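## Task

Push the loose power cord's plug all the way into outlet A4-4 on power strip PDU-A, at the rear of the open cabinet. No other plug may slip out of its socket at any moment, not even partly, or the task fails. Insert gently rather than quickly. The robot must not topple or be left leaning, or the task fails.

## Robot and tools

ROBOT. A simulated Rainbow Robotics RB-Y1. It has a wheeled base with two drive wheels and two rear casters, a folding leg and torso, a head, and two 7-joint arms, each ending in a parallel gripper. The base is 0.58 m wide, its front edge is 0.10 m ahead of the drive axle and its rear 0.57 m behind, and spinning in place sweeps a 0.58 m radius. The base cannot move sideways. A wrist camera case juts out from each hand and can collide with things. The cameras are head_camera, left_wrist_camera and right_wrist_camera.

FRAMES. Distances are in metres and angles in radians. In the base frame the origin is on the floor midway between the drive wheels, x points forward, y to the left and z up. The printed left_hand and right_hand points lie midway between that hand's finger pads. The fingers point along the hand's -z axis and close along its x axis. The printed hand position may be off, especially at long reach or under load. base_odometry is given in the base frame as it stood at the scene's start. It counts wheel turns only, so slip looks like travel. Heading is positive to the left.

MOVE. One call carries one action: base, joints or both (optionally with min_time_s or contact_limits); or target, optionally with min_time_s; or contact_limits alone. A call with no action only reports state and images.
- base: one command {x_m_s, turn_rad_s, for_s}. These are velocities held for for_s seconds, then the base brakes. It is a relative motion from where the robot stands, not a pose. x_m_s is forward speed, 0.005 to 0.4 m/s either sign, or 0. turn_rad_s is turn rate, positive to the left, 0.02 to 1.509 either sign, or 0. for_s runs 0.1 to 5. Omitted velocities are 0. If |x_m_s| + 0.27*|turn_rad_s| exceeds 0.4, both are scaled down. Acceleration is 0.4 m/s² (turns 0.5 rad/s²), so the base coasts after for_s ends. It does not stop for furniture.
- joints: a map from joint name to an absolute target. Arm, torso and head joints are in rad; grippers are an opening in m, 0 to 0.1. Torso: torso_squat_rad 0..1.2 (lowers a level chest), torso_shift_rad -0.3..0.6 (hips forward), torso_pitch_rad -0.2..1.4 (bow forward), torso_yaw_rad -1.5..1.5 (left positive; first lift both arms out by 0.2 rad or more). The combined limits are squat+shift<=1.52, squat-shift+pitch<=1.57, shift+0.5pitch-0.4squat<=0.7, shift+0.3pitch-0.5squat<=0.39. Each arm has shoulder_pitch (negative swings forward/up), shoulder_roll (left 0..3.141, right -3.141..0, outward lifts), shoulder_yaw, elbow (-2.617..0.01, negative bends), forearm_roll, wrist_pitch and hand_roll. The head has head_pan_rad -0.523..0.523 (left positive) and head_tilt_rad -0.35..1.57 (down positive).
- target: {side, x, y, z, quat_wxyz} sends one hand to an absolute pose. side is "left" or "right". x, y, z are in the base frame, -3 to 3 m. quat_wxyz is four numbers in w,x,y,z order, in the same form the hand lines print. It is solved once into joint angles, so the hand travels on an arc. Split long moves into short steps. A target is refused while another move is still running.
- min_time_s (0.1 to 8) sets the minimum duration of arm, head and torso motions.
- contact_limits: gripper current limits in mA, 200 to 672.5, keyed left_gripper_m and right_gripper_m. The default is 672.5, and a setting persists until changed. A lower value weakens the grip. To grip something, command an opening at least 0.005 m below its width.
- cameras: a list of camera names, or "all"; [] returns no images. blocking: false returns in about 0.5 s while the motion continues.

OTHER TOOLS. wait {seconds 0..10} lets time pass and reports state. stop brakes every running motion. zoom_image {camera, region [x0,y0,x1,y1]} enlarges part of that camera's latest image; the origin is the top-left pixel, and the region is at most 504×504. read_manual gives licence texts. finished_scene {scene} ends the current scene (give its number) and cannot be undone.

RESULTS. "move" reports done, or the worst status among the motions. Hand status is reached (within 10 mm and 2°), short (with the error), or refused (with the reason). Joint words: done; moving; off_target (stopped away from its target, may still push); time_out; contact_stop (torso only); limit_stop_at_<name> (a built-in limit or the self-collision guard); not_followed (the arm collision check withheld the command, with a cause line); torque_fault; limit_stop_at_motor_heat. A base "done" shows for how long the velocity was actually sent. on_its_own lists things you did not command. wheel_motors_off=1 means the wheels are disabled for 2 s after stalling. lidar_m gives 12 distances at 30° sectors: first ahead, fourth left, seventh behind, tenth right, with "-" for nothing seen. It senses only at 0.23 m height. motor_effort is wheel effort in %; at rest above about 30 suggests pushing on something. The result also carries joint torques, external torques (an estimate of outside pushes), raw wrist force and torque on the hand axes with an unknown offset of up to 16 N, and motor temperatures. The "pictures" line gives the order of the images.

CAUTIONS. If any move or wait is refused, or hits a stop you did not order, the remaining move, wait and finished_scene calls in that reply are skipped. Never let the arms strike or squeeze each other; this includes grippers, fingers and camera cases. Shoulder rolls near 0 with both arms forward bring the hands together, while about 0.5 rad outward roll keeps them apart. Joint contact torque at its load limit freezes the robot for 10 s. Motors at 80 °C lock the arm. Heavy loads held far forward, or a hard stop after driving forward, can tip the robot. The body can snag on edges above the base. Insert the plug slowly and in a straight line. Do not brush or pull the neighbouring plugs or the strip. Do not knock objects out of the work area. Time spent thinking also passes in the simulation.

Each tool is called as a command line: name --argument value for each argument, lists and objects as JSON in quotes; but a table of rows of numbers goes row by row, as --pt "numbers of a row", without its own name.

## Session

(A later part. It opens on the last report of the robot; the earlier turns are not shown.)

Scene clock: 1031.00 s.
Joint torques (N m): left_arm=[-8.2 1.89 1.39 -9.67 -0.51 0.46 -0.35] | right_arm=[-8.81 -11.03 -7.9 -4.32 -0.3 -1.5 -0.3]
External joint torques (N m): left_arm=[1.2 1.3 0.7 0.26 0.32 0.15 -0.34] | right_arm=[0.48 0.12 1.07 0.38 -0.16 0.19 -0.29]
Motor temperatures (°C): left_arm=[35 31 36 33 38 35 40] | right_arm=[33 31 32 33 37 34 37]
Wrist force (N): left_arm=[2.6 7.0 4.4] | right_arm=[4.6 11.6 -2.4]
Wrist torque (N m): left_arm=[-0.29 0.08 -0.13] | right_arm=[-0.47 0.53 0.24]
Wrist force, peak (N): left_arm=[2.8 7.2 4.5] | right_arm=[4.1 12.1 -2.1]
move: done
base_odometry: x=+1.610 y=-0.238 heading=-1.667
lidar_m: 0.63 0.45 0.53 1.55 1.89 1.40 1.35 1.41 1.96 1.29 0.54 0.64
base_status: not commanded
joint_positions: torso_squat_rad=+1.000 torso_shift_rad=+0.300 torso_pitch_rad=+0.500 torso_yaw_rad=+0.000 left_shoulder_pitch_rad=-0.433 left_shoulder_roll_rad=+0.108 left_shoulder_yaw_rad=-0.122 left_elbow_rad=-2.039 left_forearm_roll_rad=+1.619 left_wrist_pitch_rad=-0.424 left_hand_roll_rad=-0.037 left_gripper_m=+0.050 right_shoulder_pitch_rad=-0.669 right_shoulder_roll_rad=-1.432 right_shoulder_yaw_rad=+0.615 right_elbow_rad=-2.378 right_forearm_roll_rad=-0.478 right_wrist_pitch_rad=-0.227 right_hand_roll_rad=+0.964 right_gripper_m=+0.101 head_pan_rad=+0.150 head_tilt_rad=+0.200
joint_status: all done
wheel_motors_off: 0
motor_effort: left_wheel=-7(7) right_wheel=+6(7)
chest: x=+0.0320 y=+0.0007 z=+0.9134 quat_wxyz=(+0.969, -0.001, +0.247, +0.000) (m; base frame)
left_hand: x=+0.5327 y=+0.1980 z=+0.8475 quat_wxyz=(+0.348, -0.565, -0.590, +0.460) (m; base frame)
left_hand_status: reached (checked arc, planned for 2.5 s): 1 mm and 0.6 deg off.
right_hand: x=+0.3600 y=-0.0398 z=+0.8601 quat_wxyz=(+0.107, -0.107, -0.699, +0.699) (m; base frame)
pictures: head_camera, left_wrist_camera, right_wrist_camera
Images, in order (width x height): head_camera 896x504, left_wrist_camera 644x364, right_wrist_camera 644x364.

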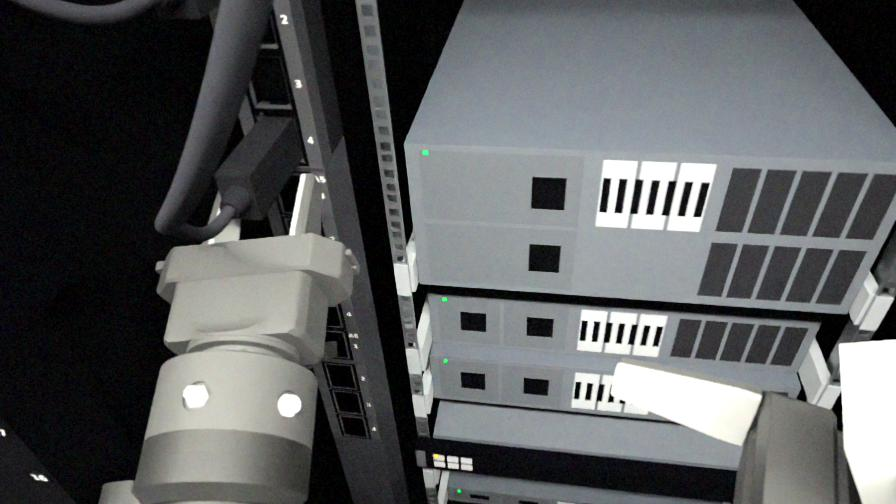

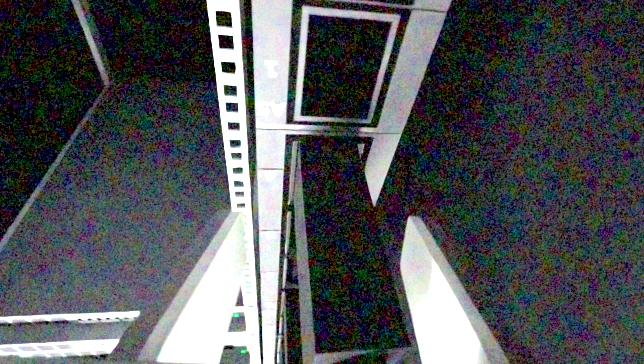

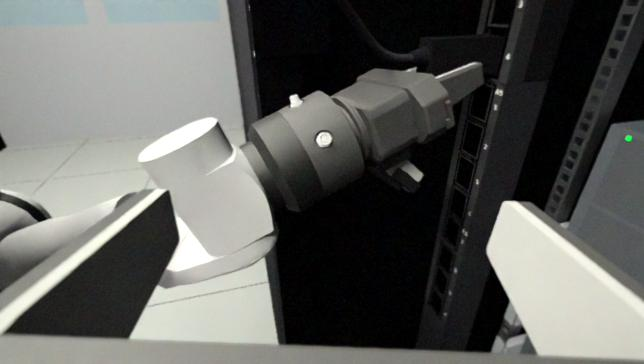

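move --target '{"side":"left","x":0.53,"y":0.199,"z":0.853,"quat_wxyz":[0.4147,-0.5727,-0.5727,0.4147]}' --min_time_s 2.5

zoom_image --camera "left_wrist_camera" --region '[220, 100, 470, 350]'

zoom_image --camera "right_wrist_camera" --region '[360, 0, 540, 180]'

zoom_image --camera "head_camera" --region '[130, 100, 370, 340]'

Scene clock: 1037.60 s.
Joint torques (N m): left_arm=[-7.61 3.83 2.8 -9.4 -0.62 0.53 -0.4] | right_arm=[-8.65 -10.79 -7.58 -4.32 -0.28 -1.46 -0.23]
External joint torques (N m): left_arm=[1.2 1.07 0.29 0.41 0.09 0.08 -0.39] | right_arm=[0.65 0.36 1.39 0.38 -0.15 0.23 -0.22]
Motor temperatures (°C): left_arm=[35 31 36 33 38 35 40] | right_arm=[33 31 32 33 37 34 37]
Wrist force (N): left_arm=[2.2 7.1 4.7] | right_arm=[4.2 10.8 -2.5]
Wrist torque (N m): left_arm=[-0.31 0.07 -0.11] | right_arm=[-0.36 0.48 0.26]
Wrist force, peak (N): left_arm=[2.5 7.5 4.5] | right_arm=[3.9 12.1 -2.7]
move: done
base_odometry: x=+1.610 y=-0.238 heading=-1.667
lidar_m: 0.62 0.44 0.52 1.54 1.89 1.40 1.35 1.40 1.97 1.31 0.54 0.64
base_status: not commanded
joint_positions: torso_squat_rad=+1.000 torso_shift_rad=+0.300 torso_pitch_rad=+0.500 torso_yaw_rad=+0.000 left_shoulder_pitch_rad=-0.399 left_shoulder_roll_rad=+0.276 left_shoulder_yaw_rad=-0.112 left_elbow_rad=-2.110 left_forearm_roll_rad=+1.901 left_wrist_pitch_rad=-0.346 left_hand_roll_rad=-0.224 left_gripper_m=+0.050 right_shoulder_pitch_rad=-0.669 right_shoulder_roll_rad=-1.432 right_shoulder_yaw_rad=+0.615 right_elbow_rad=-2.378 right_forearm_roll_rad=-0.478 right_wrist_pitch_rad=-0.227 right_hand_roll_rad=+0.964 right_gripper_m=+0.101 head_pan_rad=+0.150 head_tilt_rad=+0.200
joint_status: all done
wheel_motors_off: 0
motor_effort: left_wheel=-7(7) right_wheel=+7(7)
chest: x=+0.0320 y=+0.0007 z=+0.9134 quat_wxyz=(+0.969, -0.001, +0.247, +0.000) (m; base frame)
left_hand: x=+0.5301 y=+0.1986 z=+0.8524 quat_wxyz=(+0.413, -0.574, -0.574, +0.413) (m; base frame)
left_hand_status: reached (checked arc, planned for 2.5 s): 1 mm and 0.3 deg off.
right_hand: x=+0.3600 y=-0.0398 z=+0.8601 quat_wxyz=(+0.107, -0.107, -0.699, +0.699) (m; base frame)
pictures: head_camera, left_wrist_camera, right_wrist_camera
Images, in order (width x height): head_camera 896x504, left_wrist_camera 644x364, right_wrist_camera 644x364.

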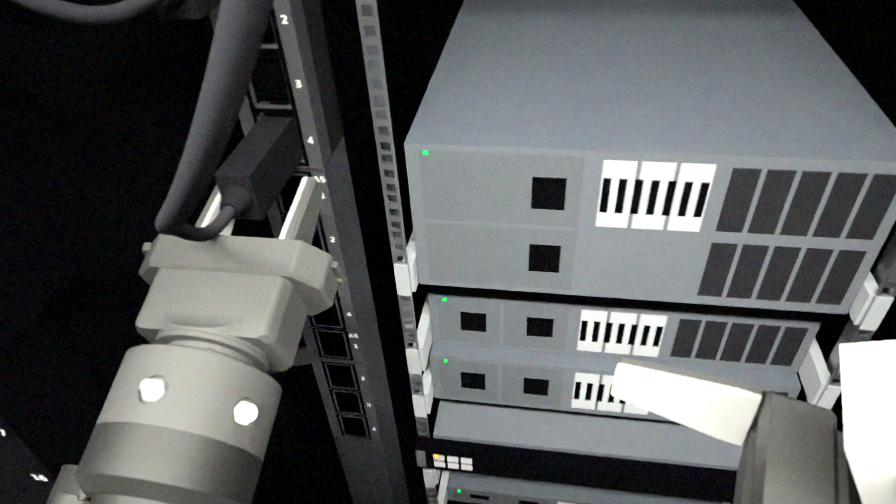

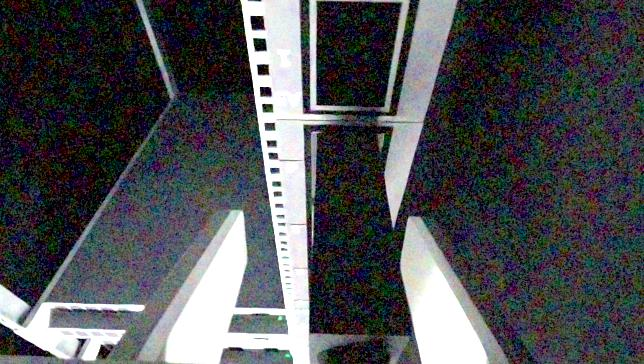

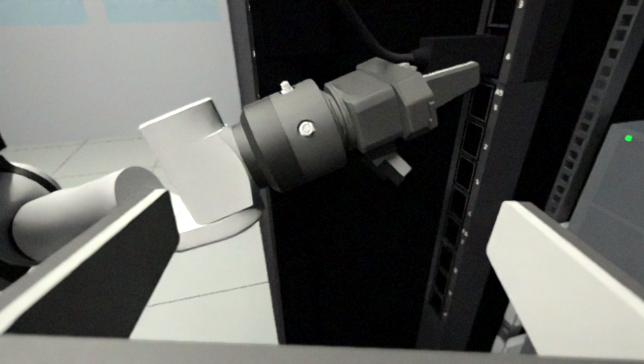

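Scaled by 2.016 from the camera's 644x364 image, which has a finer 1265x715 frame.

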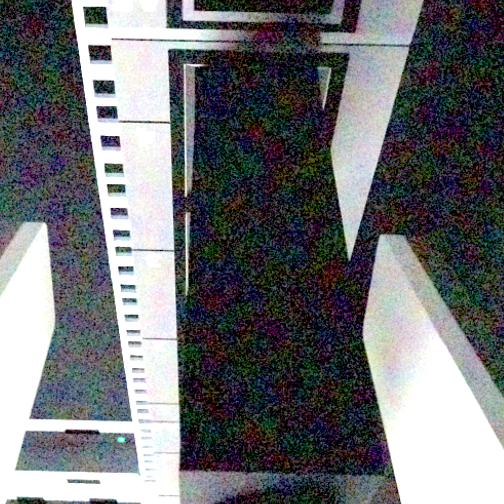

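Scaled by 2.800 from the camera's 644x364 image, which has a finer 1265x715 frame.

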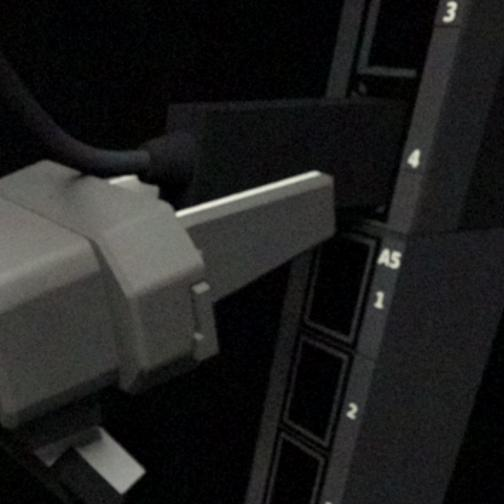

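Scaled by 2.100 from the camera's 896x504 image, which has a finer 1280x720 frame.

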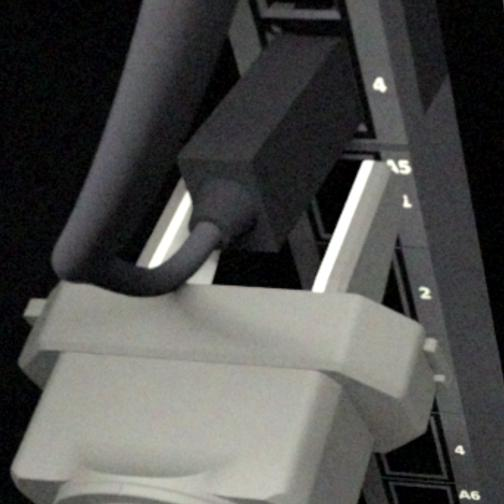

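move --target '{"side":"left","x":0.526,"y":0.2055,"z":0.857,"quat_wxyz":[0.4147,-0.5727,-0.5727,0.4147]}' --min_time_s 2

zoom_image --camera "left_wrist_camera" --region '[220, 100, 470, 350]'

zoom_image --camera "right_wrist_camera" --region '[360, 0, 540, 180]'

zoom_image --camera "head_camera" --region '[130, 100, 370, 340]'

Scene clock: 1049.40 s.
Joint torques (N m): left_arm=[-8.24 5.2 5.12 -10.77 -0.84 -0.25 -0.32] | right_arm=[-8.38 -10.78 -7.93 -4.37 -0.36 -1.47 -0.19]
External joint torques (N m): left_arm=[0.3 2.03 2.29 -1.06 -0.1 -0.74 -0.31] | right_arm=[0.9 0.37 1.04 0.33 -0.22 0.22 -0.18]
Motor temperatures (°C): left_arm=[34 31 36 33 38 35 40] | right_arm=[33 31 32 33 37 34 37]
Wrist force (N): left_arm=[-0.7 11.2 5.9] | right_arm=[4.4 11.2 -2.5]
Wrist torque (N m): left_arm=[-0.48 -0.03 -0.17] | right_arm=[-0.37 0.52 0.23]
Wrist force, peak (N): left_arm=[-0.5 12.2 5.9] | right_arm=[4.7 11.8 -2.0]
move: done
base_odometry: x=+1.610 y=-0.238 heading=-1.667
lidar_m: 0.63 0.44 0.53 1.54 1.89 1.41 1.35 1.41 1.96 1.30 0.54 0.64
base_status: not commanded
joint_positions: torso_squat_rad=+1.000 torso_shift_rad=+0.300 torso_pitch_rad=+0.500 torso_yaw_rad=+0.000 left_shoulder_pitch_rad=-0.385 left_shoulder_roll_rad=+0.309 left_shoulder_yaw_rad=-0.111 left_elbow_rad=-2.140 left_forearm_roll_rad=+1.956 left_wrist_pitch_rad=-0.364 left_hand_roll_rad=-0.252 left_gripper_m=+0.050 right_shoulder_pitch_rad=-0.669 right_shoulder_roll_rad=-1.432 right_shoulder_yaw_rad=+0.615 right_elbow_rad=-2.378 right_forearm_roll_rad=-0.478 right_wrist_pitch_rad=-0.227 right_hand_roll_rad=+0.964 right_gripper_m=+0.101 head_pan_rad=+0.150 head_tilt_rad=+0.200
joint_status: all done
wheel_motors_off: 0
motor_effort: left_wheel=-7(7) right_wheel=+7(7)
chest: x=+0.0320 y=+0.0006 z=+0.9134 quat_wxyz=(+0.969, -0.001, +0.247, +0.000) (m; base frame)
left_hand: x=+0.5263 y=+0.2046 z=+0.8564 quat_wxyz=(+0.414, -0.574, -0.573, +0.414) (m; base frame)
left_hand_status: reached (checked arc, planned for 2.0 s): 1 mm and 0.2 deg off.
right_hand: x=+0.3601 y=-0.0399 z=+0.8601 quat_wxyz=(+0.107, -0.107, -0.699, +0.699) (m; base frame)
pictures: head_camera, left_wrist_camera, right_wrist_camera
Images, in order (width x height): head_camera 896x504, left_wrist_camera 644x364, right_wrist_camera 644x364.

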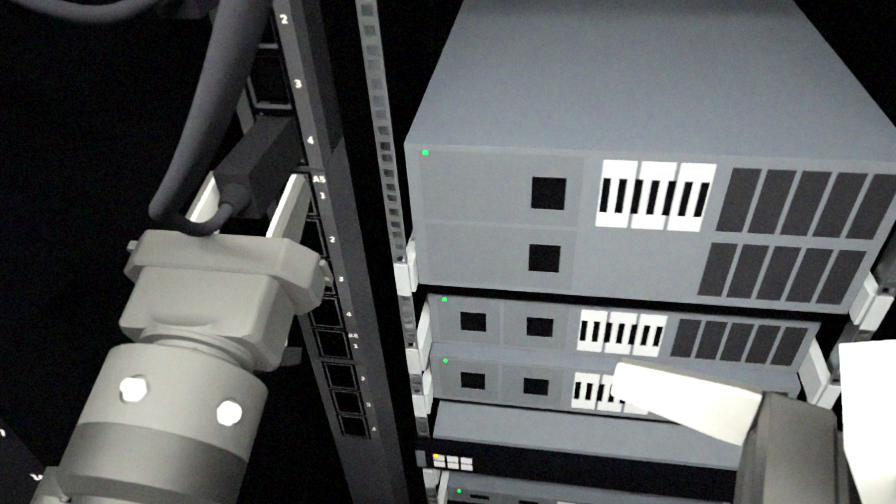

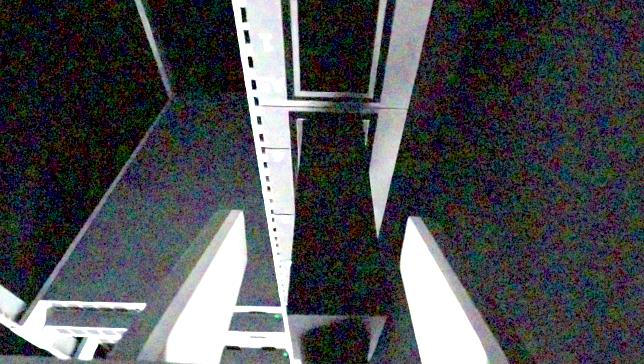

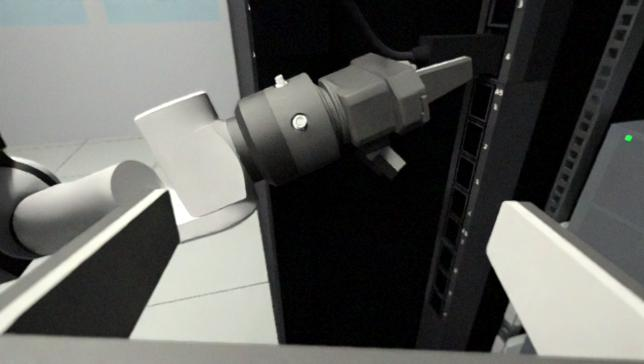

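Scaled by 2.016 from the camera's 644x364 image, which has a finer 1265x715 frame.

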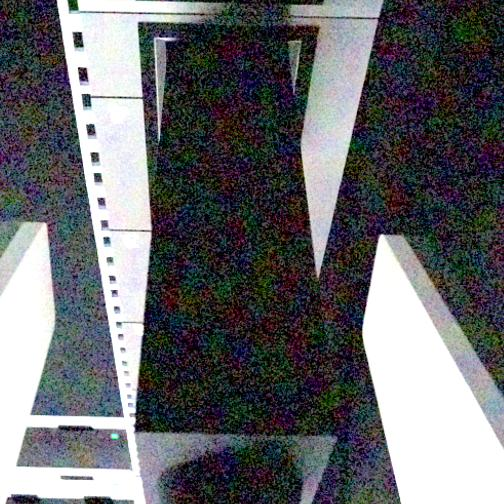

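Scaled by 2.800 from the camera's 644x364 image, which has a finer 1265x715 frame.

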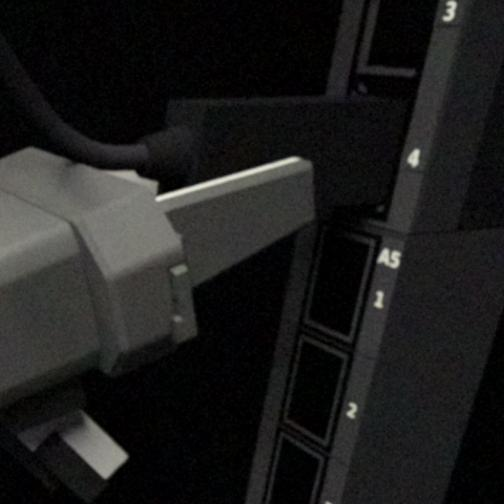

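Scaled by 2.100 from the camera's 896x504 image, which has a finer 1280x720 frame.

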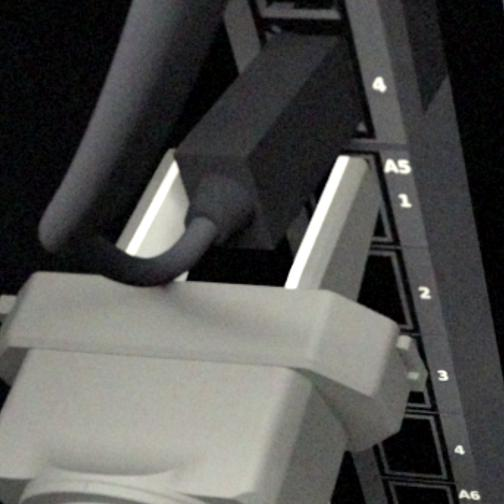

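move --target '{"side":"left","x":0.526,"y":0.208,"z":0.8575,"quat_wxyz":[0.4147,-0.5727,-0.5727,0.4147]}' --min_time_s 1 --cameras '[]'

move --joints '{"left_gripper_m":0.03}'

zoom_image --camera "left_wrist_camera" --region '[220, 100, 470, 350]'

move --joints '{"left_gripper_m":0.01}'

zoom_image --camera "left_wrist_camera" --region '[220, 100, 470, 350]'

zoom_image --camera "right_wrist_camera" --region '[360, 0, 540, 180]'

Scene clock: 1056.73 s.
Joint torques (N m): left_arm=[-8.86 5.04 6.43 -10.98 -0.79 -0.69 -0.34] | right_arm=[-8.85 -10.87 -7.81 -4.37 -0.29 -1.49 -0.24]
External joint torques (N m): left_arm=[-0.37 1.65 3.44 -1.31 -0.04 -1.2 -0.33] | right_arm=[0.44 0.28 1.16 0.32 -0.15 0.2 -0.23]
Motor temperatures (°C): left_arm=[34 31 36 34 38 35 40] | right_arm=[33 31 32 33 37 34 37]
Wrist force (N): left_arm=[-2.7 12.1 7.9] | right_arm=[3.8 11.1 -2.3]
Wrist torque (N m): left_arm=[-0.57 -0.11 -0.23] | right_arm=[-0.39 0.47 0.25]
Wrist force, peak (N): left_arm=[-2.9 12.1 8.7] | right_arm=[3.8 12.1 -2.4]
move: done
base_odometry: x=+1.610 y=-0.238 heading=-1.667
lidar_m: 0.63 0.45 0.52 1.55 1.89 1.40 1.34 1.40 1.97 1.31 0.54 0.64
base_status: not commanded
joint_positions: torso_squat_rad=+1.000 torso_shift_rad=+0.300 torso_pitch_rad=+0.500 torso_yaw_rad=+0.000 left_shoulder_pitch_rad=-0.383 left_shoulder_roll_rad=+0.323 left_shoulder_yaw_rad=-0.109 left_elbow_rad=-2.146 left_forearm_roll_rad=+1.977 left_wrist_pitch_rad=-0.372 left_hand_roll_rad=-0.260 left_gripper_m=+0.050 right_shoulder_pitch_rad=-0.669 right_shoulder_roll_rad=-1.432 right_shoulder_yaw_rad=+0.615 right_elbow_rad=-2.378 right_forearm_roll_rad=-0.478 right_wrist_pitch_rad=-0.227 right_hand_roll_rad=+0.964 right_gripper_m=+0.101 head_pan_rad=+0.150 head_tilt_rad=+0.200
joint_status: all done
wheel_motors_off: 0
motor_effort: left_wheel=-7(7) right_wheel=+6(7)
chest: x=+0.0320 y=+0.0006 z=+0.9134 quat_wxyz=(+0.969, -0.001, +0.247, +0.000) (m; base frame)
left_hand: x=+0.5260 y=+0.2075 z=+0.8570 quat_wxyz=(+0.415, -0.573, -0.572, +0.415) (m; base frame)
left_hand_status: reached (checked arc, planned for 1.0 s): 1 mm and 0.1 deg off.
right_hand: x=+0.3601 y=-0.0399 z=+0.8601 quat_wxyz=(+0.107, -0.107, -0.699, +0.699) (m; base frame)
pictures: none
No camera images: "cameras" was empty.

Scene clock: 1057.43 s.
Joint torques (N m): left_arm=[-8.71 5.14 6.62 -10.99 -0.89 -0.6 -0.22] | right_arm=[-8.79 -11.1 -7.77 -4.36 -0.29 -1.44 -0.27]
External joint torques (N m): left_arm=[-0.21 1.76 3.65 -1.32 -0.14 -1.11 -0.21] | right_arm=[0.5 0.05 1.2 0.34 -0.16 0.25 -0.26]
Motor temperatures (°C): left_arm=[34 31 36 34 38 35 40] | right_arm=[33 31 32 33 37 34 37]
Wrist force (N): left_arm=[-2.6 12.1 8.0] | right_arm=[3.9 11.5 -1.9]
Wrist torque (N m): left_arm=[-0.56 -0.09 -0.22] | right_arm=[-0.46 0.44 0.25]
Wrist force, peak (N): left_arm=[-2.4 12.2 8.1] | right_arm=[4.6 11.5 -2.5]
move: done
base_odometry: x=+1.610 y=-0.238 heading=-1.667
lidar_m: 0.63 0.44 0.52 1.54 1.89 1.41 1.35 1.41 1.96 1.31 0.54 0.64
base_status: not commanded
joint_positions: torso_squat_rad=+1.000 torso_shift_rad=+0.300 torso_pitch_rad=+0.500 torso_yaw_rad=+0.000 left_shoulder_pitch_rad=-0.383 left_shoulder_roll_rad=+0.323 left_shoulder_yaw_rad=-0.109 left_elbow_rad=-2.146 left_forearm_roll_rad=+1.977 left_wrist_pitch_rad=-0.372 left_hand_roll_rad=-0.260 left_gripper_m=+0.030 right_shoulder_pitch_rad=-0.669 right_shoulder_roll_rad=-1.432 right_shoulder_yaw_rad=+0.615 right_elbow_rad=-2.378 right_forearm_roll_rad=-0.478 right_wrist_pitch_rad=-0.227 right_hand_roll_rad=+0.964 right_gripper_m=+0.101 head_pan_rad=+0.150 head_tilt_rad=+0.200
joint_status: all done
wheel_motors_off: 0
motor_effort: left_wheel=-7(7) right_wheel=+7(7)
chest: x=+0.0320 y=+0.0006 z=+0.9134 quat_wxyz=(+0.969, -0.001, +0.247, +0.000) (m; base frame)
left_hand: x=+0.5260 y=+0.2075 z=+0.8570 quat_wxyz=(+0.415, -0.573, -0.572, +0.415) (m; base frame)
right_hand: x=+0.3601 y=-0.0399 z=+0.8601 quat_wxyz=(+0.107, -0.107, -0.699, +0.699) (m; base frame)
pictures: head_camera, left_wrist_camera, right_wrist_camera
Images, in order (width x height): head_camera 896x504, left_wrist_camera 644x364, right_wrist_camera 644x364.

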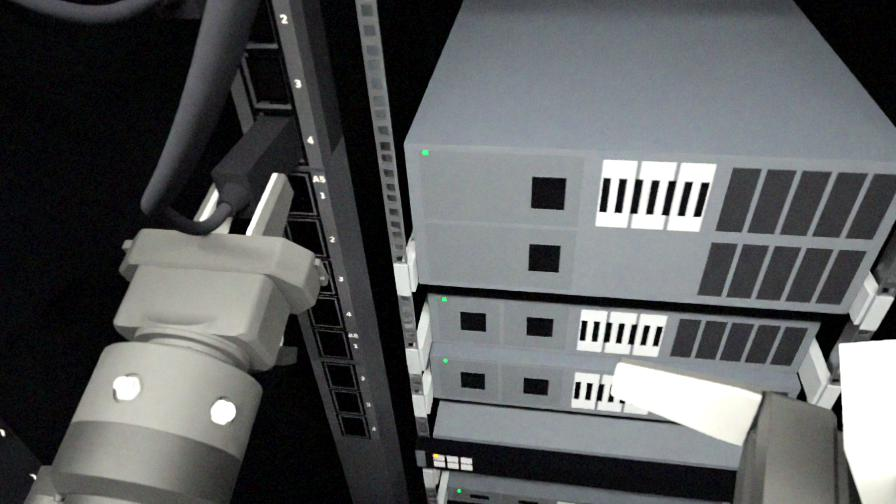

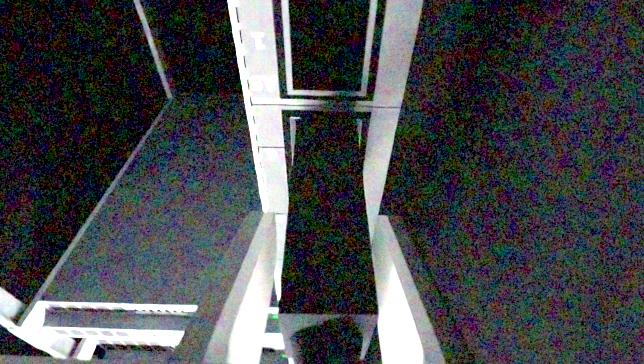

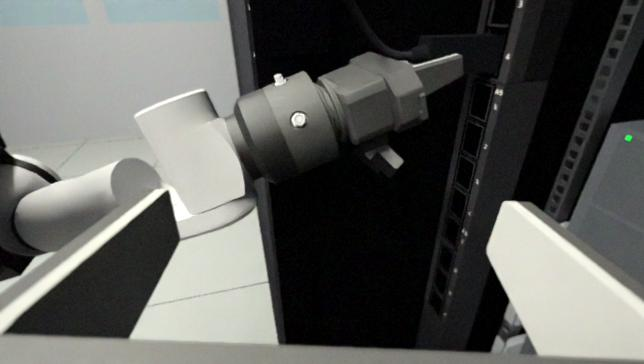

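Scaled by 2.016 from the camera's 644x364 image, which has a finer 1265x715 frame.

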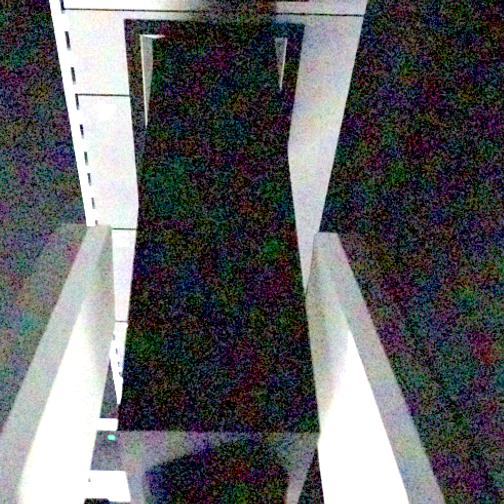

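Scene clock: 1058.13 s.
Joint torques (N m): left_arm=[-8.85 5.05 5.24 -10.33 -1.02 -0.07 -0.29] | right_arm=[-8.62 -11.07 -7.8 -4.33 -0.33 -1.46 -0.29]
External joint torques (N m): left_arm=[-0.36 1.67 2.26 -0.66 -0.27 -0.58 -0.27] | right_arm=[0.67 0.08 1.17 0.36 -0.19 0.23 -0.28]
Motor temperatures (°C): left_arm=[34 31 36 34 38 35 40] | right_arm=[33 31 32 33 37 34 37]
Wrist force (N): left_arm=[0.6 10.2 8.2] | right_arm=[4.0 11.3 -2.2]
Wrist torque (N m): left_arm=[-0.44 0.10 0.07] | right_arm=[-0.41 0.46 0.24]
Wrist force, peak (N): left_arm=[-2.7 12.1 8.0] | right_arm=[4.4 11.9 -1.8]
move: off_target
base_odometry: x=+1.610 y=-0.238 heading=-1.667
lidar_m: 0.63 0.44 0.51 1.55 1.89 1.40 1.34 1.40 1.96 1.31 0.54 0.64
base_status: not commanded
joint_positions: torso_squat_rad=+1.000 torso_shift_rad=+0.300 torso_pitch_rad=+0.500 torso_yaw_rad=+0.000 left_shoulder_pitch_rad=-0.383 left_shoulder_roll_rad=+0.323 left_shoulder_yaw_rad=-0.109 left_elbow_rad=-2.146 left_forearm_roll_rad=+1.977 left_wrist_pitch_rad=-0.372 left_hand_roll_rad=-0.260 left_gripper_m=+0.023 right_shoulder_pitch_rad=-0.669 right_shoulder_roll_rad=-1.432 right_shoulder_yaw_rad=+0.615 right_elbow_rad=-2.378 right_forearm_roll_rad=-0.478 right_wrist_pitch_rad=-0.227 right_hand_roll_rad=+0.964 right_gripper_m=+0.101 head_pan_rad=+0.150 head_tilt_rad=+0.200
joint_status: left_gripper_m off_target (ended at +0.023, target +0.010)
wheel_motors_off: 0
motor_effort: left_wheel=-7(7) right_wheel=+6(7)
chest: x=+0.0320 y=+0.0006 z=+0.9134 quat_wxyz=(+0.969, -0.001, +0.247, +0.000) (m; base frame)
left_hand: x=+0.5260 y=+0.2076 z=+0.8571 quat_wxyz=(+0.415, -0.573, -0.572, +0.415) (m; base frame)
right_hand: x=+0.3601 y=-0.0399 z=+0.8601 quat_wxyz=(+0.107, -0.107, -0.699, +0.699) (m; base frame)
pictures: head_camera, left_wrist_camera, right_wrist_camera
Images, in order (width x height): head_camera 896x504, left_wrist_camera 644x364, right_wrist_camera 644x364.

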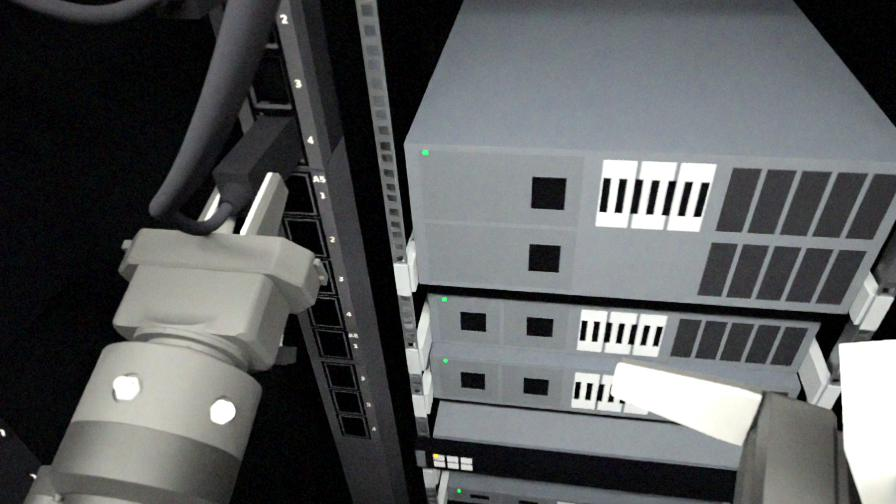

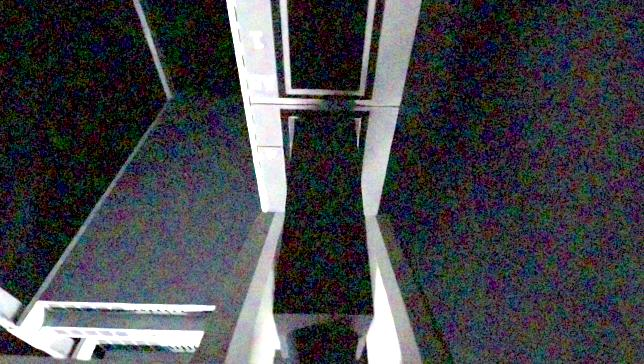

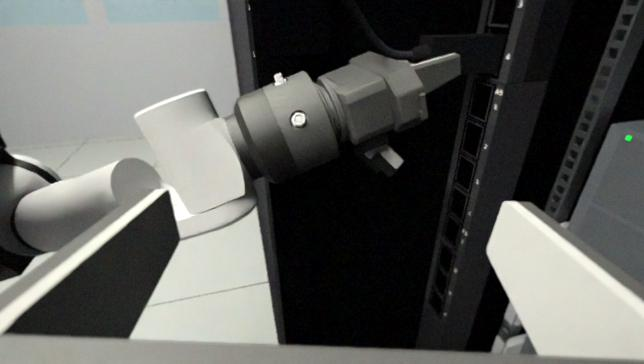

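Scaled by 2.016 from the camera's 644x364 image, which has a finer 1265x715 frame.

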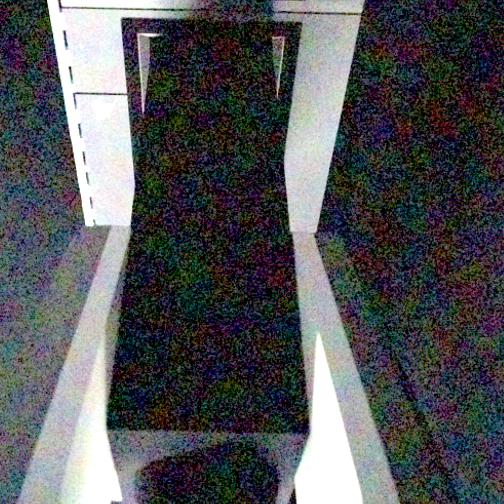

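Scaled by 2.800 from the camera's 644x364 image, which has a finer 1265x715 frame.

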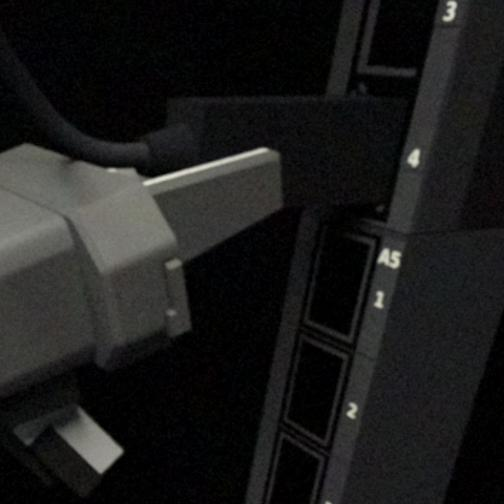

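move --target '{"side":"left","x":0.531,"y":0.2075,"z":0.857,"quat_wxyz":[0.4147,-0.5727,-0.5727,0.4147]}' --min_time_s 2 --cameras '[]'

move --target '{"side":"left","x":0.535,"y":0.2075,"z":0.857,"quat_wxyz":[0.4147,-0.5727,-0.5727,0.4147]}' --min_time_s 2

zoom_image --camera "right_wrist_camera" --region '[360, 0, 540, 180]'

zoom_image --camera "left_wrist_camera" --region '[220, 100, 470, 350]'

Scene clock: 1065.30 s.
Joint torques (N m): left_arm=[-30.92 6.71 14.08 -1.66 0.43 -1.52 0.18] | right_arm=[-8.57 -10.77 -7.75 -4.36 -0.27 -1.43 -0.3]
External joint torques (N m): left_arm=[-22.19 3.29 11.08 8.01 1.18 -2.02 0.19] | right_arm=[0.73 0.38 1.22 0.32 -0.13 0.26 -0.29]
Motor temperatures (°C): left_arm=[34 31 36 34 38 35 40] | right_arm=[33 31 32 33 37 34 37]
Wrist force (N): left_arm=[-3.5 -4.0 117.9] | right_arm=[4.5 11.0 -2.5]
Wrist torque (N m): left_arm=[-1.39 0.30 0.09] | right_arm=[-0.38 0.55 0.26]
Wrist force, peak (N): left_arm=[-3.2 -4.2 118.6] | right_arm=[4.1 12.1 -2.7]
move: done
base_odometry: x=+1.610 y=-0.237 heading=-1.666
lidar_m: 0.63 0.44 0.52 1.55 1.88 1.40 1.34 1.41 1.97 1.31 0.54 0.64
base_status: not commanded
joint_positions: torso_squat_rad=+1.000 torso_shift_rad=+0.299 torso_pitch_rad=+0.498 torso_yaw_rad=+0.000 left_shoulder_pitch_rad=-0.395 left_shoulder_roll_rad=+0.323 left_shoulder_yaw_rad=-0.109 left_elbow_rad=-2.131 left_forearm_roll_rad=+1.979 left_wrist_pitch_rad=-0.372 left_hand_roll_rad=-0.259 left_gripper_m=+0.023 right_shoulder_pitch_rad=-0.669 right_shoulder_roll_rad=-1.432 right_shoulder_yaw_rad=+0.615 right_elbow_rad=-2.378 right_forearm_roll_rad=-0.478 right_wrist_pitch_rad=-0.227 right_hand_roll_rad=+0.964 right_gripper_m=+0.101 head_pan_rad=+0.150 head_tilt_rad=+0.200
joint_status: all done
wheel_motors_off: 0
motor_effort: left_wheel=+16(17) right_wheel=+16(16)
chest: x=+0.0312 y=+0.0007 z=+0.9136 quat_wxyz=(+0.969, -0.001, +0.247, +0.000) (m; base frame)
left_hand: x=+0.5289 y=+0.2072 z=+0.8559 quat_wxyz=(+0.416, -0.573, -0.572, +0.415) (m; base frame)
left_hand_status: reached (checked arc, planned for 2.0 s): 2 mm and 0.2 deg off.
right_hand: x=+0.3594 y=-0.0396 z=+0.8607 quat_wxyz=(+0.106, -0.107, -0.699, +0.699) (m; base frame)
pictures: none
No camera images: "cameras" was empty.

Scene clock: 1067.63 s.
Joint torques (N m): left_arm=[-39.88 7.93 18.1 3.96 1.91 -2.3 0.24] | right_arm=[-8.89 -10.92 -7.68 -4.35 -0.21 -1.47 -0.25]
External joint torques (N m): left_arm=[-30.89 4.46 15.07 13.63 2.65 -2.81 0.25] | right_arm=[0.42 0.23 1.3 0.32 -0.07 0.21 -0.24]
Motor temperatures (°C): left_arm=[34 31 36 33 38 35 40] | right_arm=[33 31 32 33 37 34 37]
Wrist force (N): left_arm=[-2.5 -13.4 172.0] | right_arm=[4.5 11.3 -2.2]
Wrist torque (N m): left_arm=[-2.89 0.38 0.20] | right_arm=[-0.40 0.55 0.20]
Wrist force, peak (N): left_arm=[-2.5 -13.6 172.5] | right_arm=[4.1 12.0 -2.7]
move: done
base_odometry: x=+1.610 y=-0.237 heading=-1.666
lidar_m: 0.64 0.45 0.52 1.56 1.89 1.40 1.35 1.40 1.97 1.30 0.54 0.63
base_status: not commanded
joint_positions: torso_squat_rad=+1.000 torso_shift_rad=+0.298 torso_pitch_rad=+0.497 torso_yaw_rad=+0.001 left_shoulder_pitch_rad=-0.408 left_shoulder_roll_rad=+0.323 left_shoulder_yaw_rad=-0.108 left_elbow_rad=-2.114 left_forearm_roll_rad=+1.981 left_wrist_pitch_rad=-0.370 left_hand_roll_rad=-0.257 left_gripper_m=+0.023 right_shoulder_pitch_rad=-0.669 right_shoulder_roll_rad=-1.432 right_shoulder_yaw_rad=+0.615 right_elbow_rad=-2.378 right_forearm_roll_rad=-0.478 right_wrist_pitch_rad=-0.227 right_hand_roll_rad=+0.964 right_gripper_m=+0.101 head_pan_rad=+0.150 head_tilt_rad=+0.200
joint_status: all done
wheel_motors_off: 0
motor_effort: left_wheel=+31(31) right_wheel=+21(21)
chest: x=+0.0307 y=+0.0008 z=+0.9137 quat_wxyz=(+0.969, -0.001, +0.246, +0.000) (m; base frame)
left_hand: x=+0.5326 y=+0.2068 z=+0.8553 quat_wxyz=(+0.416, -0.573, -0.571, +0.416) (m; base frame)
left_hand_status: reached (checked arc, planned for 2.0 s): 3 mm and 0.3 deg off.
right_hand: x=+0.3589 y=-0.0394 z=+0.8612 quat_wxyz=(+0.105, -0.107, -0.699, +0.699) (m; base frame)
pictures: head_camera, left_wrist_camera, right_wrist_camera
Images, in order (width x height): head_camera 896x504, left_wrist_camera 644x364, right_wrist_camera 644x364.

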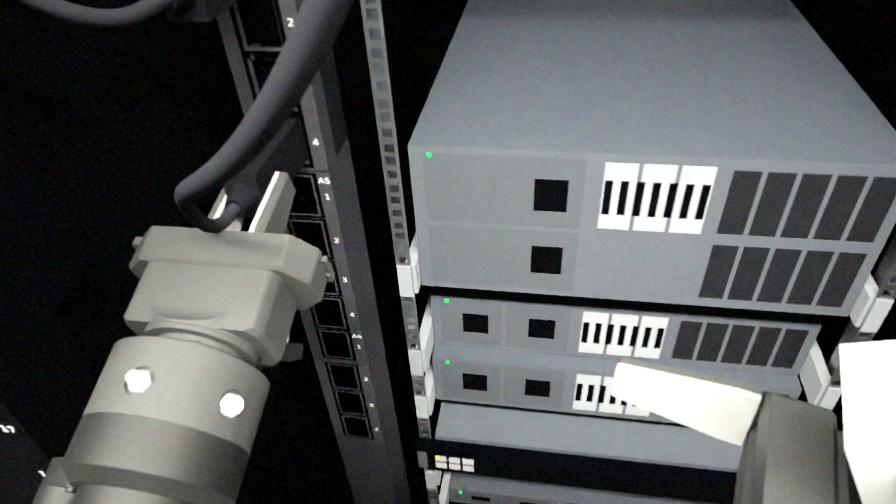

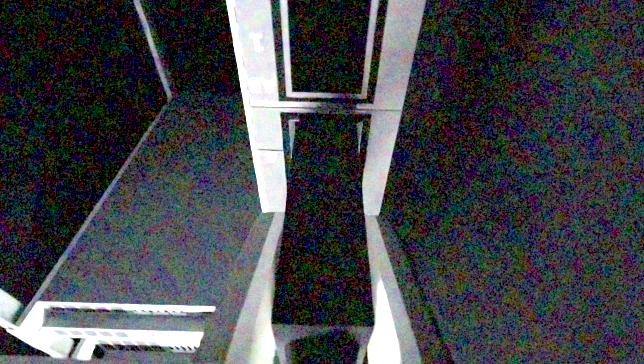

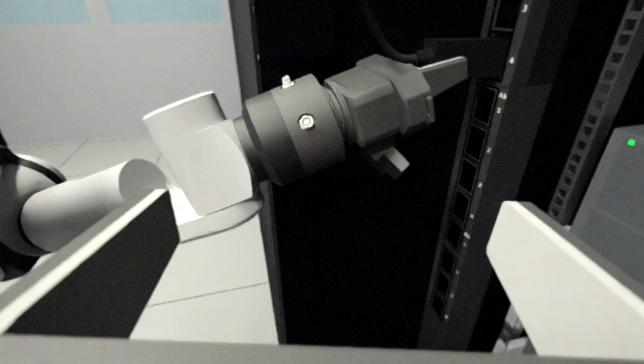

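Scaled by 2.800 from the camera's 644x364 image, which has a finer 1265x715 frame.

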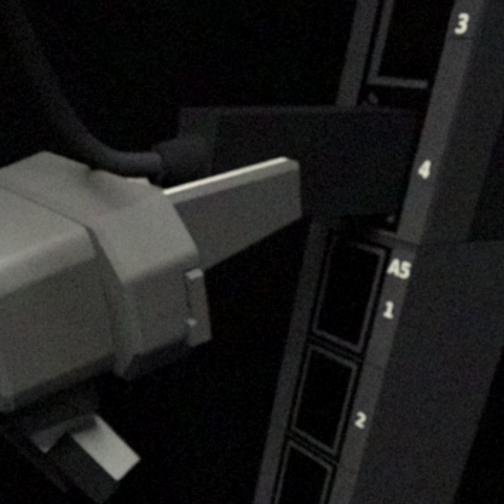

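Scaled by 2.016 from the camera's 644x364 image, which has a finer 1265x715 frame.

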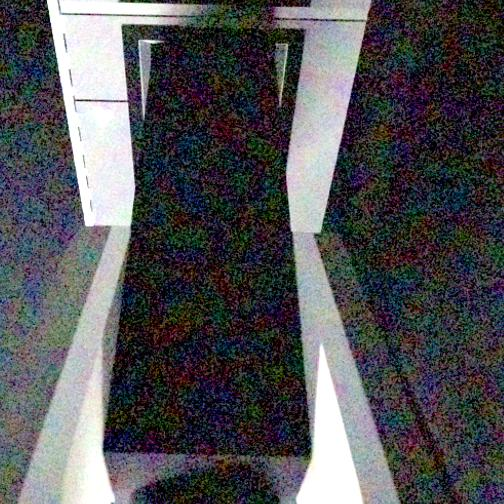

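move --target '{"side":"left","x":0.528,"y":0.2075,"z":0.8565,"quat_wxyz":[0.4147,-0.5727,-0.5727,0.4147]}' --min_time_s 2 --cameras '[]'

move --joints '{"head_pan_rad":0.3,"head_tilt_rad":0.0,"left_gripper_m":0.03}'

zoom_image --camera "head_camera" --region '[150, 50, 550, 450]'

Scene clock: 1073.93 s.
Joint torques (N m): left_arm=[-7.03 2.13 2.69 -5.69 -0.3 0.03 0.05] | right_arm=[-8.67 -11 -7.69 -4.4 -0.28 -1.47 -0.32]
External joint torques (N m): left_arm=[1.67 -1.25 -0.28 3.99 0.44 -0.47 0.06] | right_arm=[0.63 0.15 1.28 0.29 -0.14 0.22 -0.31]
Motor temperatures (°C): left_arm=[35 31 36 33 38 35 40] | right_arm=[33 31 32 33 37 34 37]
Wrist force (N): left_arm=[3.4 0.9 16.8] | right_arm=[4.0 11.9 -2.1]
Wrist torque (N m): left_arm=[-1.59 0.08 0.26] | right_arm=[-0.49 0.47 0.26]
Wrist force, peak (N): left_arm=[-2.3 -13.4 172.3] | right_arm=[3.8 12.0 -2.6]
move: done
base_odometry: x=+1.610 y=-0.238 heading=-1.666
lidar_m: 0.64 0.44 0.53 1.55 1.89 1.40 1.35 1.41 1.97 1.30 0.54 0.63
base_status: not commanded
joint_positions: torso_squat_rad=+1.000 torso_shift_rad=+0.300 torso_pitch_rad=+0.499 torso_yaw_rad=+0.000 left_shoulder_pitch_rad=-0.394 left_shoulder_roll_rad=+0.320 left_shoulder_yaw_rad=-0.108 left_elbow_rad=-2.131 left_forearm_roll_rad=+1.972 left_wrist_pitch_rad=-0.368 left_hand_roll_rad=-0.255 left_gripper_m=+0.023 right_shoulder_pitch_rad=-0.669 right_shoulder_roll_rad=-1.432 right_shoulder_yaw_rad=+0.615 right_elbow_rad=-2.378 right_forearm_roll_rad=-0.478 right_wrist_pitch_rad=-0.227 right_hand_roll_rad=+0.964 right_gripper_m=+0.101 head_pan_rad=+0.150 head_tilt_rad=+0.200
joint_status: all done
wheel_motors_off: 0
motor_effort: left_wheel=+0(31) right_wheel=+9(21)
chest: x=+0.0317 y=+0.0007 z=+0.9135 quat_wxyz=(+0.969, -0.001, +0.247, +0.000) (m; base frame)
left_hand: x=+0.5291 y=+0.2069 z=+0.8560 quat_wxyz=(+0.415, -0.573, -0.572, +0.415) (m; base frame)
left_hand_status: reached (checked arc, planned for 2.0 s): 1 mm and 0.1 deg off.
right_hand: x=+0.3598 y=-0.0398 z=+0.8604 quat_wxyz=(+0.106, -0.107, -0.699, +0.699) (m; base frame)
pictures: none
No camera images: "cameras" was empty.

Scene clock: 1074.67 s.
Joint torques (N m): left_arm=[-8.68 2.52 2.77 -8.7 -0.52 0.13 0.03] | right_arm=[-8.7 -10.96 -7.79 -4.27 -0.28 -1.49 -0.26]
External joint torques (N m): left_arm=[0.01 -0.87 -0.2 0.99 0.22 -0.37 0.04] | right_arm=[0.59 0.19 1.18 0.43 -0.15 0.19 -0.25]
Motor temperatures (°C): left_arm=[35 31 36 33 38 35 40] | right_arm=[33 31 32 33 37 34 37]
Wrist force (N): left_arm=[2.6 7.7 6.0] | right_arm=[4.4 11.4 -1.7]
Wrist torque (N m): left_arm=[-0.35 0.09 -0.09] | right_arm=[-0.40 0.53 0.24]
Wrist force, peak (N): left_arm=[2.3 4.8 17.1] | right_arm=[4.1 11.8 -2.7]
move: done
base_odometry: x=+1.610 y=-0.238 heading=-1.667
lidar_m: 0.63 0.45 0.52 1.55 1.88 1.41 1.34 1.41 1.96 1.32 0.54 0.64
base_status: not commanded
joint_positions: torso_squat_rad=+1.000 torso_shift_rad=+0.300 torso_pitch_rad=+0.500 torso_yaw_rad=+0.000 left_shoulder_pitch_rad=-0.394 left_shoulder_roll_rad=+0.320 left_shoulder_yaw_rad=-0.108 left_elbow_rad=-2.130 left_forearm_roll_rad=+1.972 left_wrist_pitch_rad=-0.368 left_hand_roll_rad=-0.255 left_gripper_m=+0.030 right_shoulder_pitch_rad=-0.669 right_shoulder_roll_rad=-1.432 right_shoulder_yaw_rad=+0.615 right_elbow_rad=-2.378 right_forearm_roll_rad=-0.478 right_wrist_pitch_rad=-0.227 right_hand_roll_rad=+0.964 right_gripper_m=+0.101 head_pan_rad=+0.300 head_tilt_rad=+0.000
joint_status: all done
wheel_motors_off: 0
motor_effort: left_wheel=-7(7) right_wheel=+6(10)
chest: x=+0.0320 y=+0.0007 z=+0.9134 quat_wxyz=(+0.969, -0.001, +0.247, +0.000) (m; base frame)
left_hand: x=+0.5295 y=+0.2069 z=+0.8551 quat_wxyz=(+0.416, -0.572, -0.572, +0.415) (m; base frame)
right_hand: x=+0.3600 y=-0.0398 z=+0.8601 quat_wxyz=(+0.107, -0.107, -0.699, +0.699) (m; base frame)
pictures: head_camera, left_wrist_camera, right_wrist_camera
Images, in order (width x height): head_camera 896x504, left_wrist_camera 644x364, right_wrist_camera 644x364.

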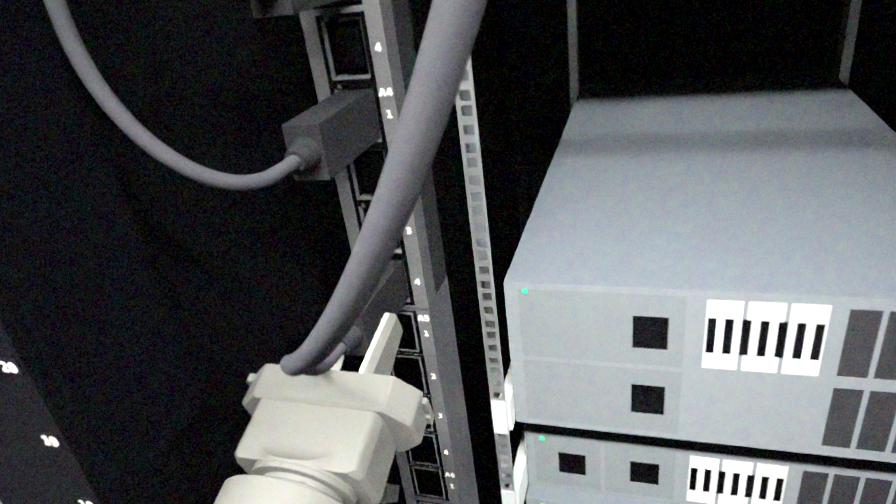

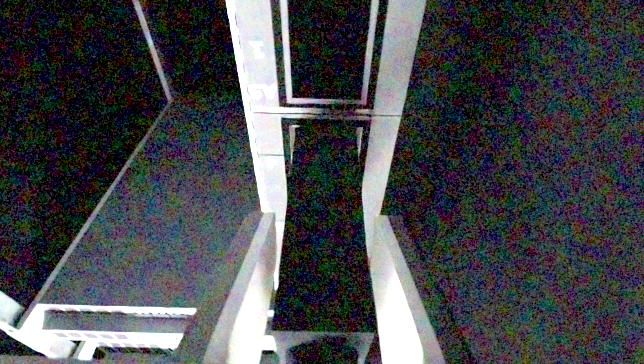

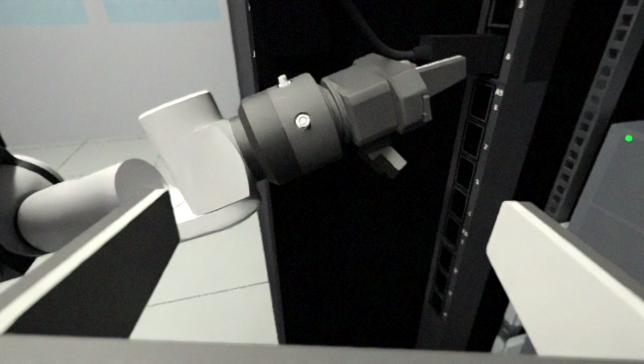

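Scaled by 1.260 from the camera's 896x504 image, which has a finer 1280x720 frame.

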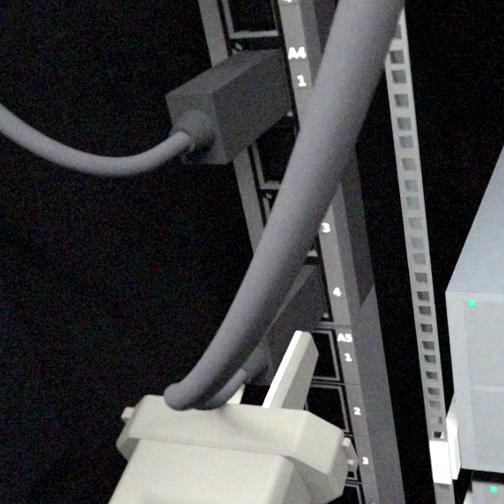

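move --target '{"side":"right","x":0.36,"y":-0.04,"z":0.86,"quat_wxyz":[0.0868,-0.1239,-0.8099,0.5667]}' --min_time_s 2 --cameras '["right_wrist_camera"]'

zoom_image --camera "right_wrist_camera" --region '[330, 0, 580, 250]'

Scene clock: 1086.97 s.
Joint torques (N m): left_arm=[-8.68 1.96 2.4 -8.75 -0.65 0.15 -0.03] | right_arm=[-7.07 -8.5 -5.47 -5.77 -0.13 -1.67 0.23]
External joint torques (N m): left_arm=[0.01 -1.42 -0.57 0.94 0.09 -0.34 -0.02] | right_arm=[1.93 1.23 2.75 1.15 0.18 0.01 0.24]
Motor temperatures (°C): left_arm=[34 31 36 33 38 35 40] | right_arm=[33 31 32 33 37 34 37]
Wrist force (N): left_arm=[2.6 7.8 5.9] | right_arm=[4.3 11.3 -0.1]
Wrist torque (N m): left_arm=[-0.35 0.11 -0.10] | right_arm=[-0.44 0.49 0.21]
Wrist force, peak (N): left_arm=[2.6 8.0 6.0] | right_arm=[4.4 12.1 -2.3]
move: done
base_odometry: x=+1.610 y=-0.238 heading=-1.667
lidar_m: 0.63 0.44 0.52 1.55 1.89 1.40 1.35 1.41 1.96 1.31 0.54 0.65
base_status: not commanded
joint_positions: torso_squat_rad=+1.000 torso_shift_rad=+0.300 torso_pitch_rad=+0.500 torso_yaw_rad=+0.000 left_shoulder_pitch_rad=-0.394 left_shoulder_roll_rad=+0.320 left_shoulder_yaw_rad=-0.108 left_elbow_rad=-2.130 left_forearm_roll_rad=+1.972 left_wrist_pitch_rad=-0.368 left_hand_roll_rad=-0.255 left_gripper_m=+0.030 right_shoulder_pitch_rad=-0.568 right_shoulder_roll_rad=-1.139 right_shoulder_yaw_rad=+0.645 right_elbow_rad=-2.169 right_forearm_roll_rad=-0.385 right_wrist_pitch_rad=-0.566 right_hand_roll_rad=+1.094 right_gripper_m=+0.101 head_pan_rad=+0.300 head_tilt_rad=+0.000
joint_status: all done
wheel_motors_off: 0
motor_effort: left_wheel=-7(7) right_wheel=+5(6)
chest: x=+0.0320 y=+0.0007 z=+0.9134 quat_wxyz=(+0.969, -0.001, +0.247, +0.000) (m; base frame)
left_hand: x=+0.5295 y=+0.2069 z=+0.8551 quat_wxyz=(+0.416, -0.572, -0.572, +0.415) (m; base frame)
right_hand: x=+0.3600 y=-0.0400 z=+0.8603 quat_wxyz=(+0.087, -0.124, -0.810, +0.567) (m; base frame)
right_hand_status: reached (checked arc, planned for 2.0 s): 0 mm and 0.0 deg off.
pictures: right_wrist_camera
Images, in order (width x height): right_wrist_camera 644x364.

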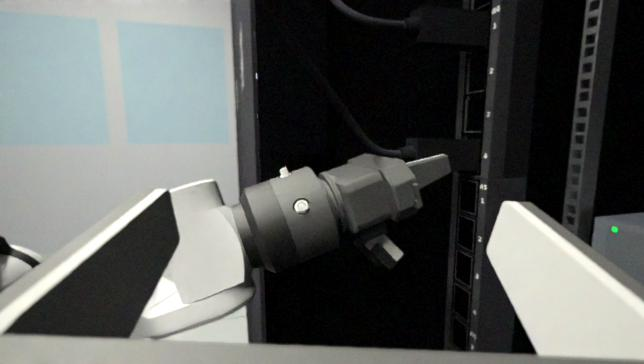

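Scaled by 2.016 from the camera's 644x364 image, which has a finer 1265x715 frame.

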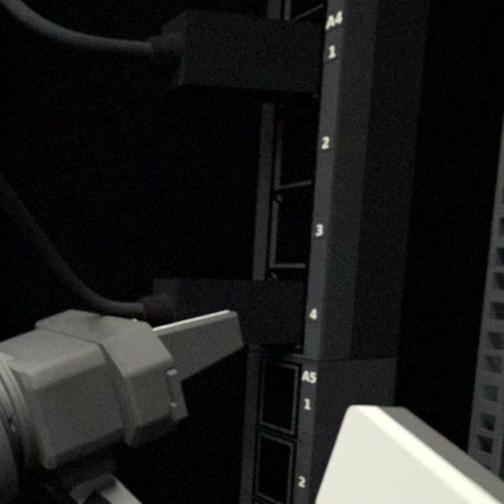

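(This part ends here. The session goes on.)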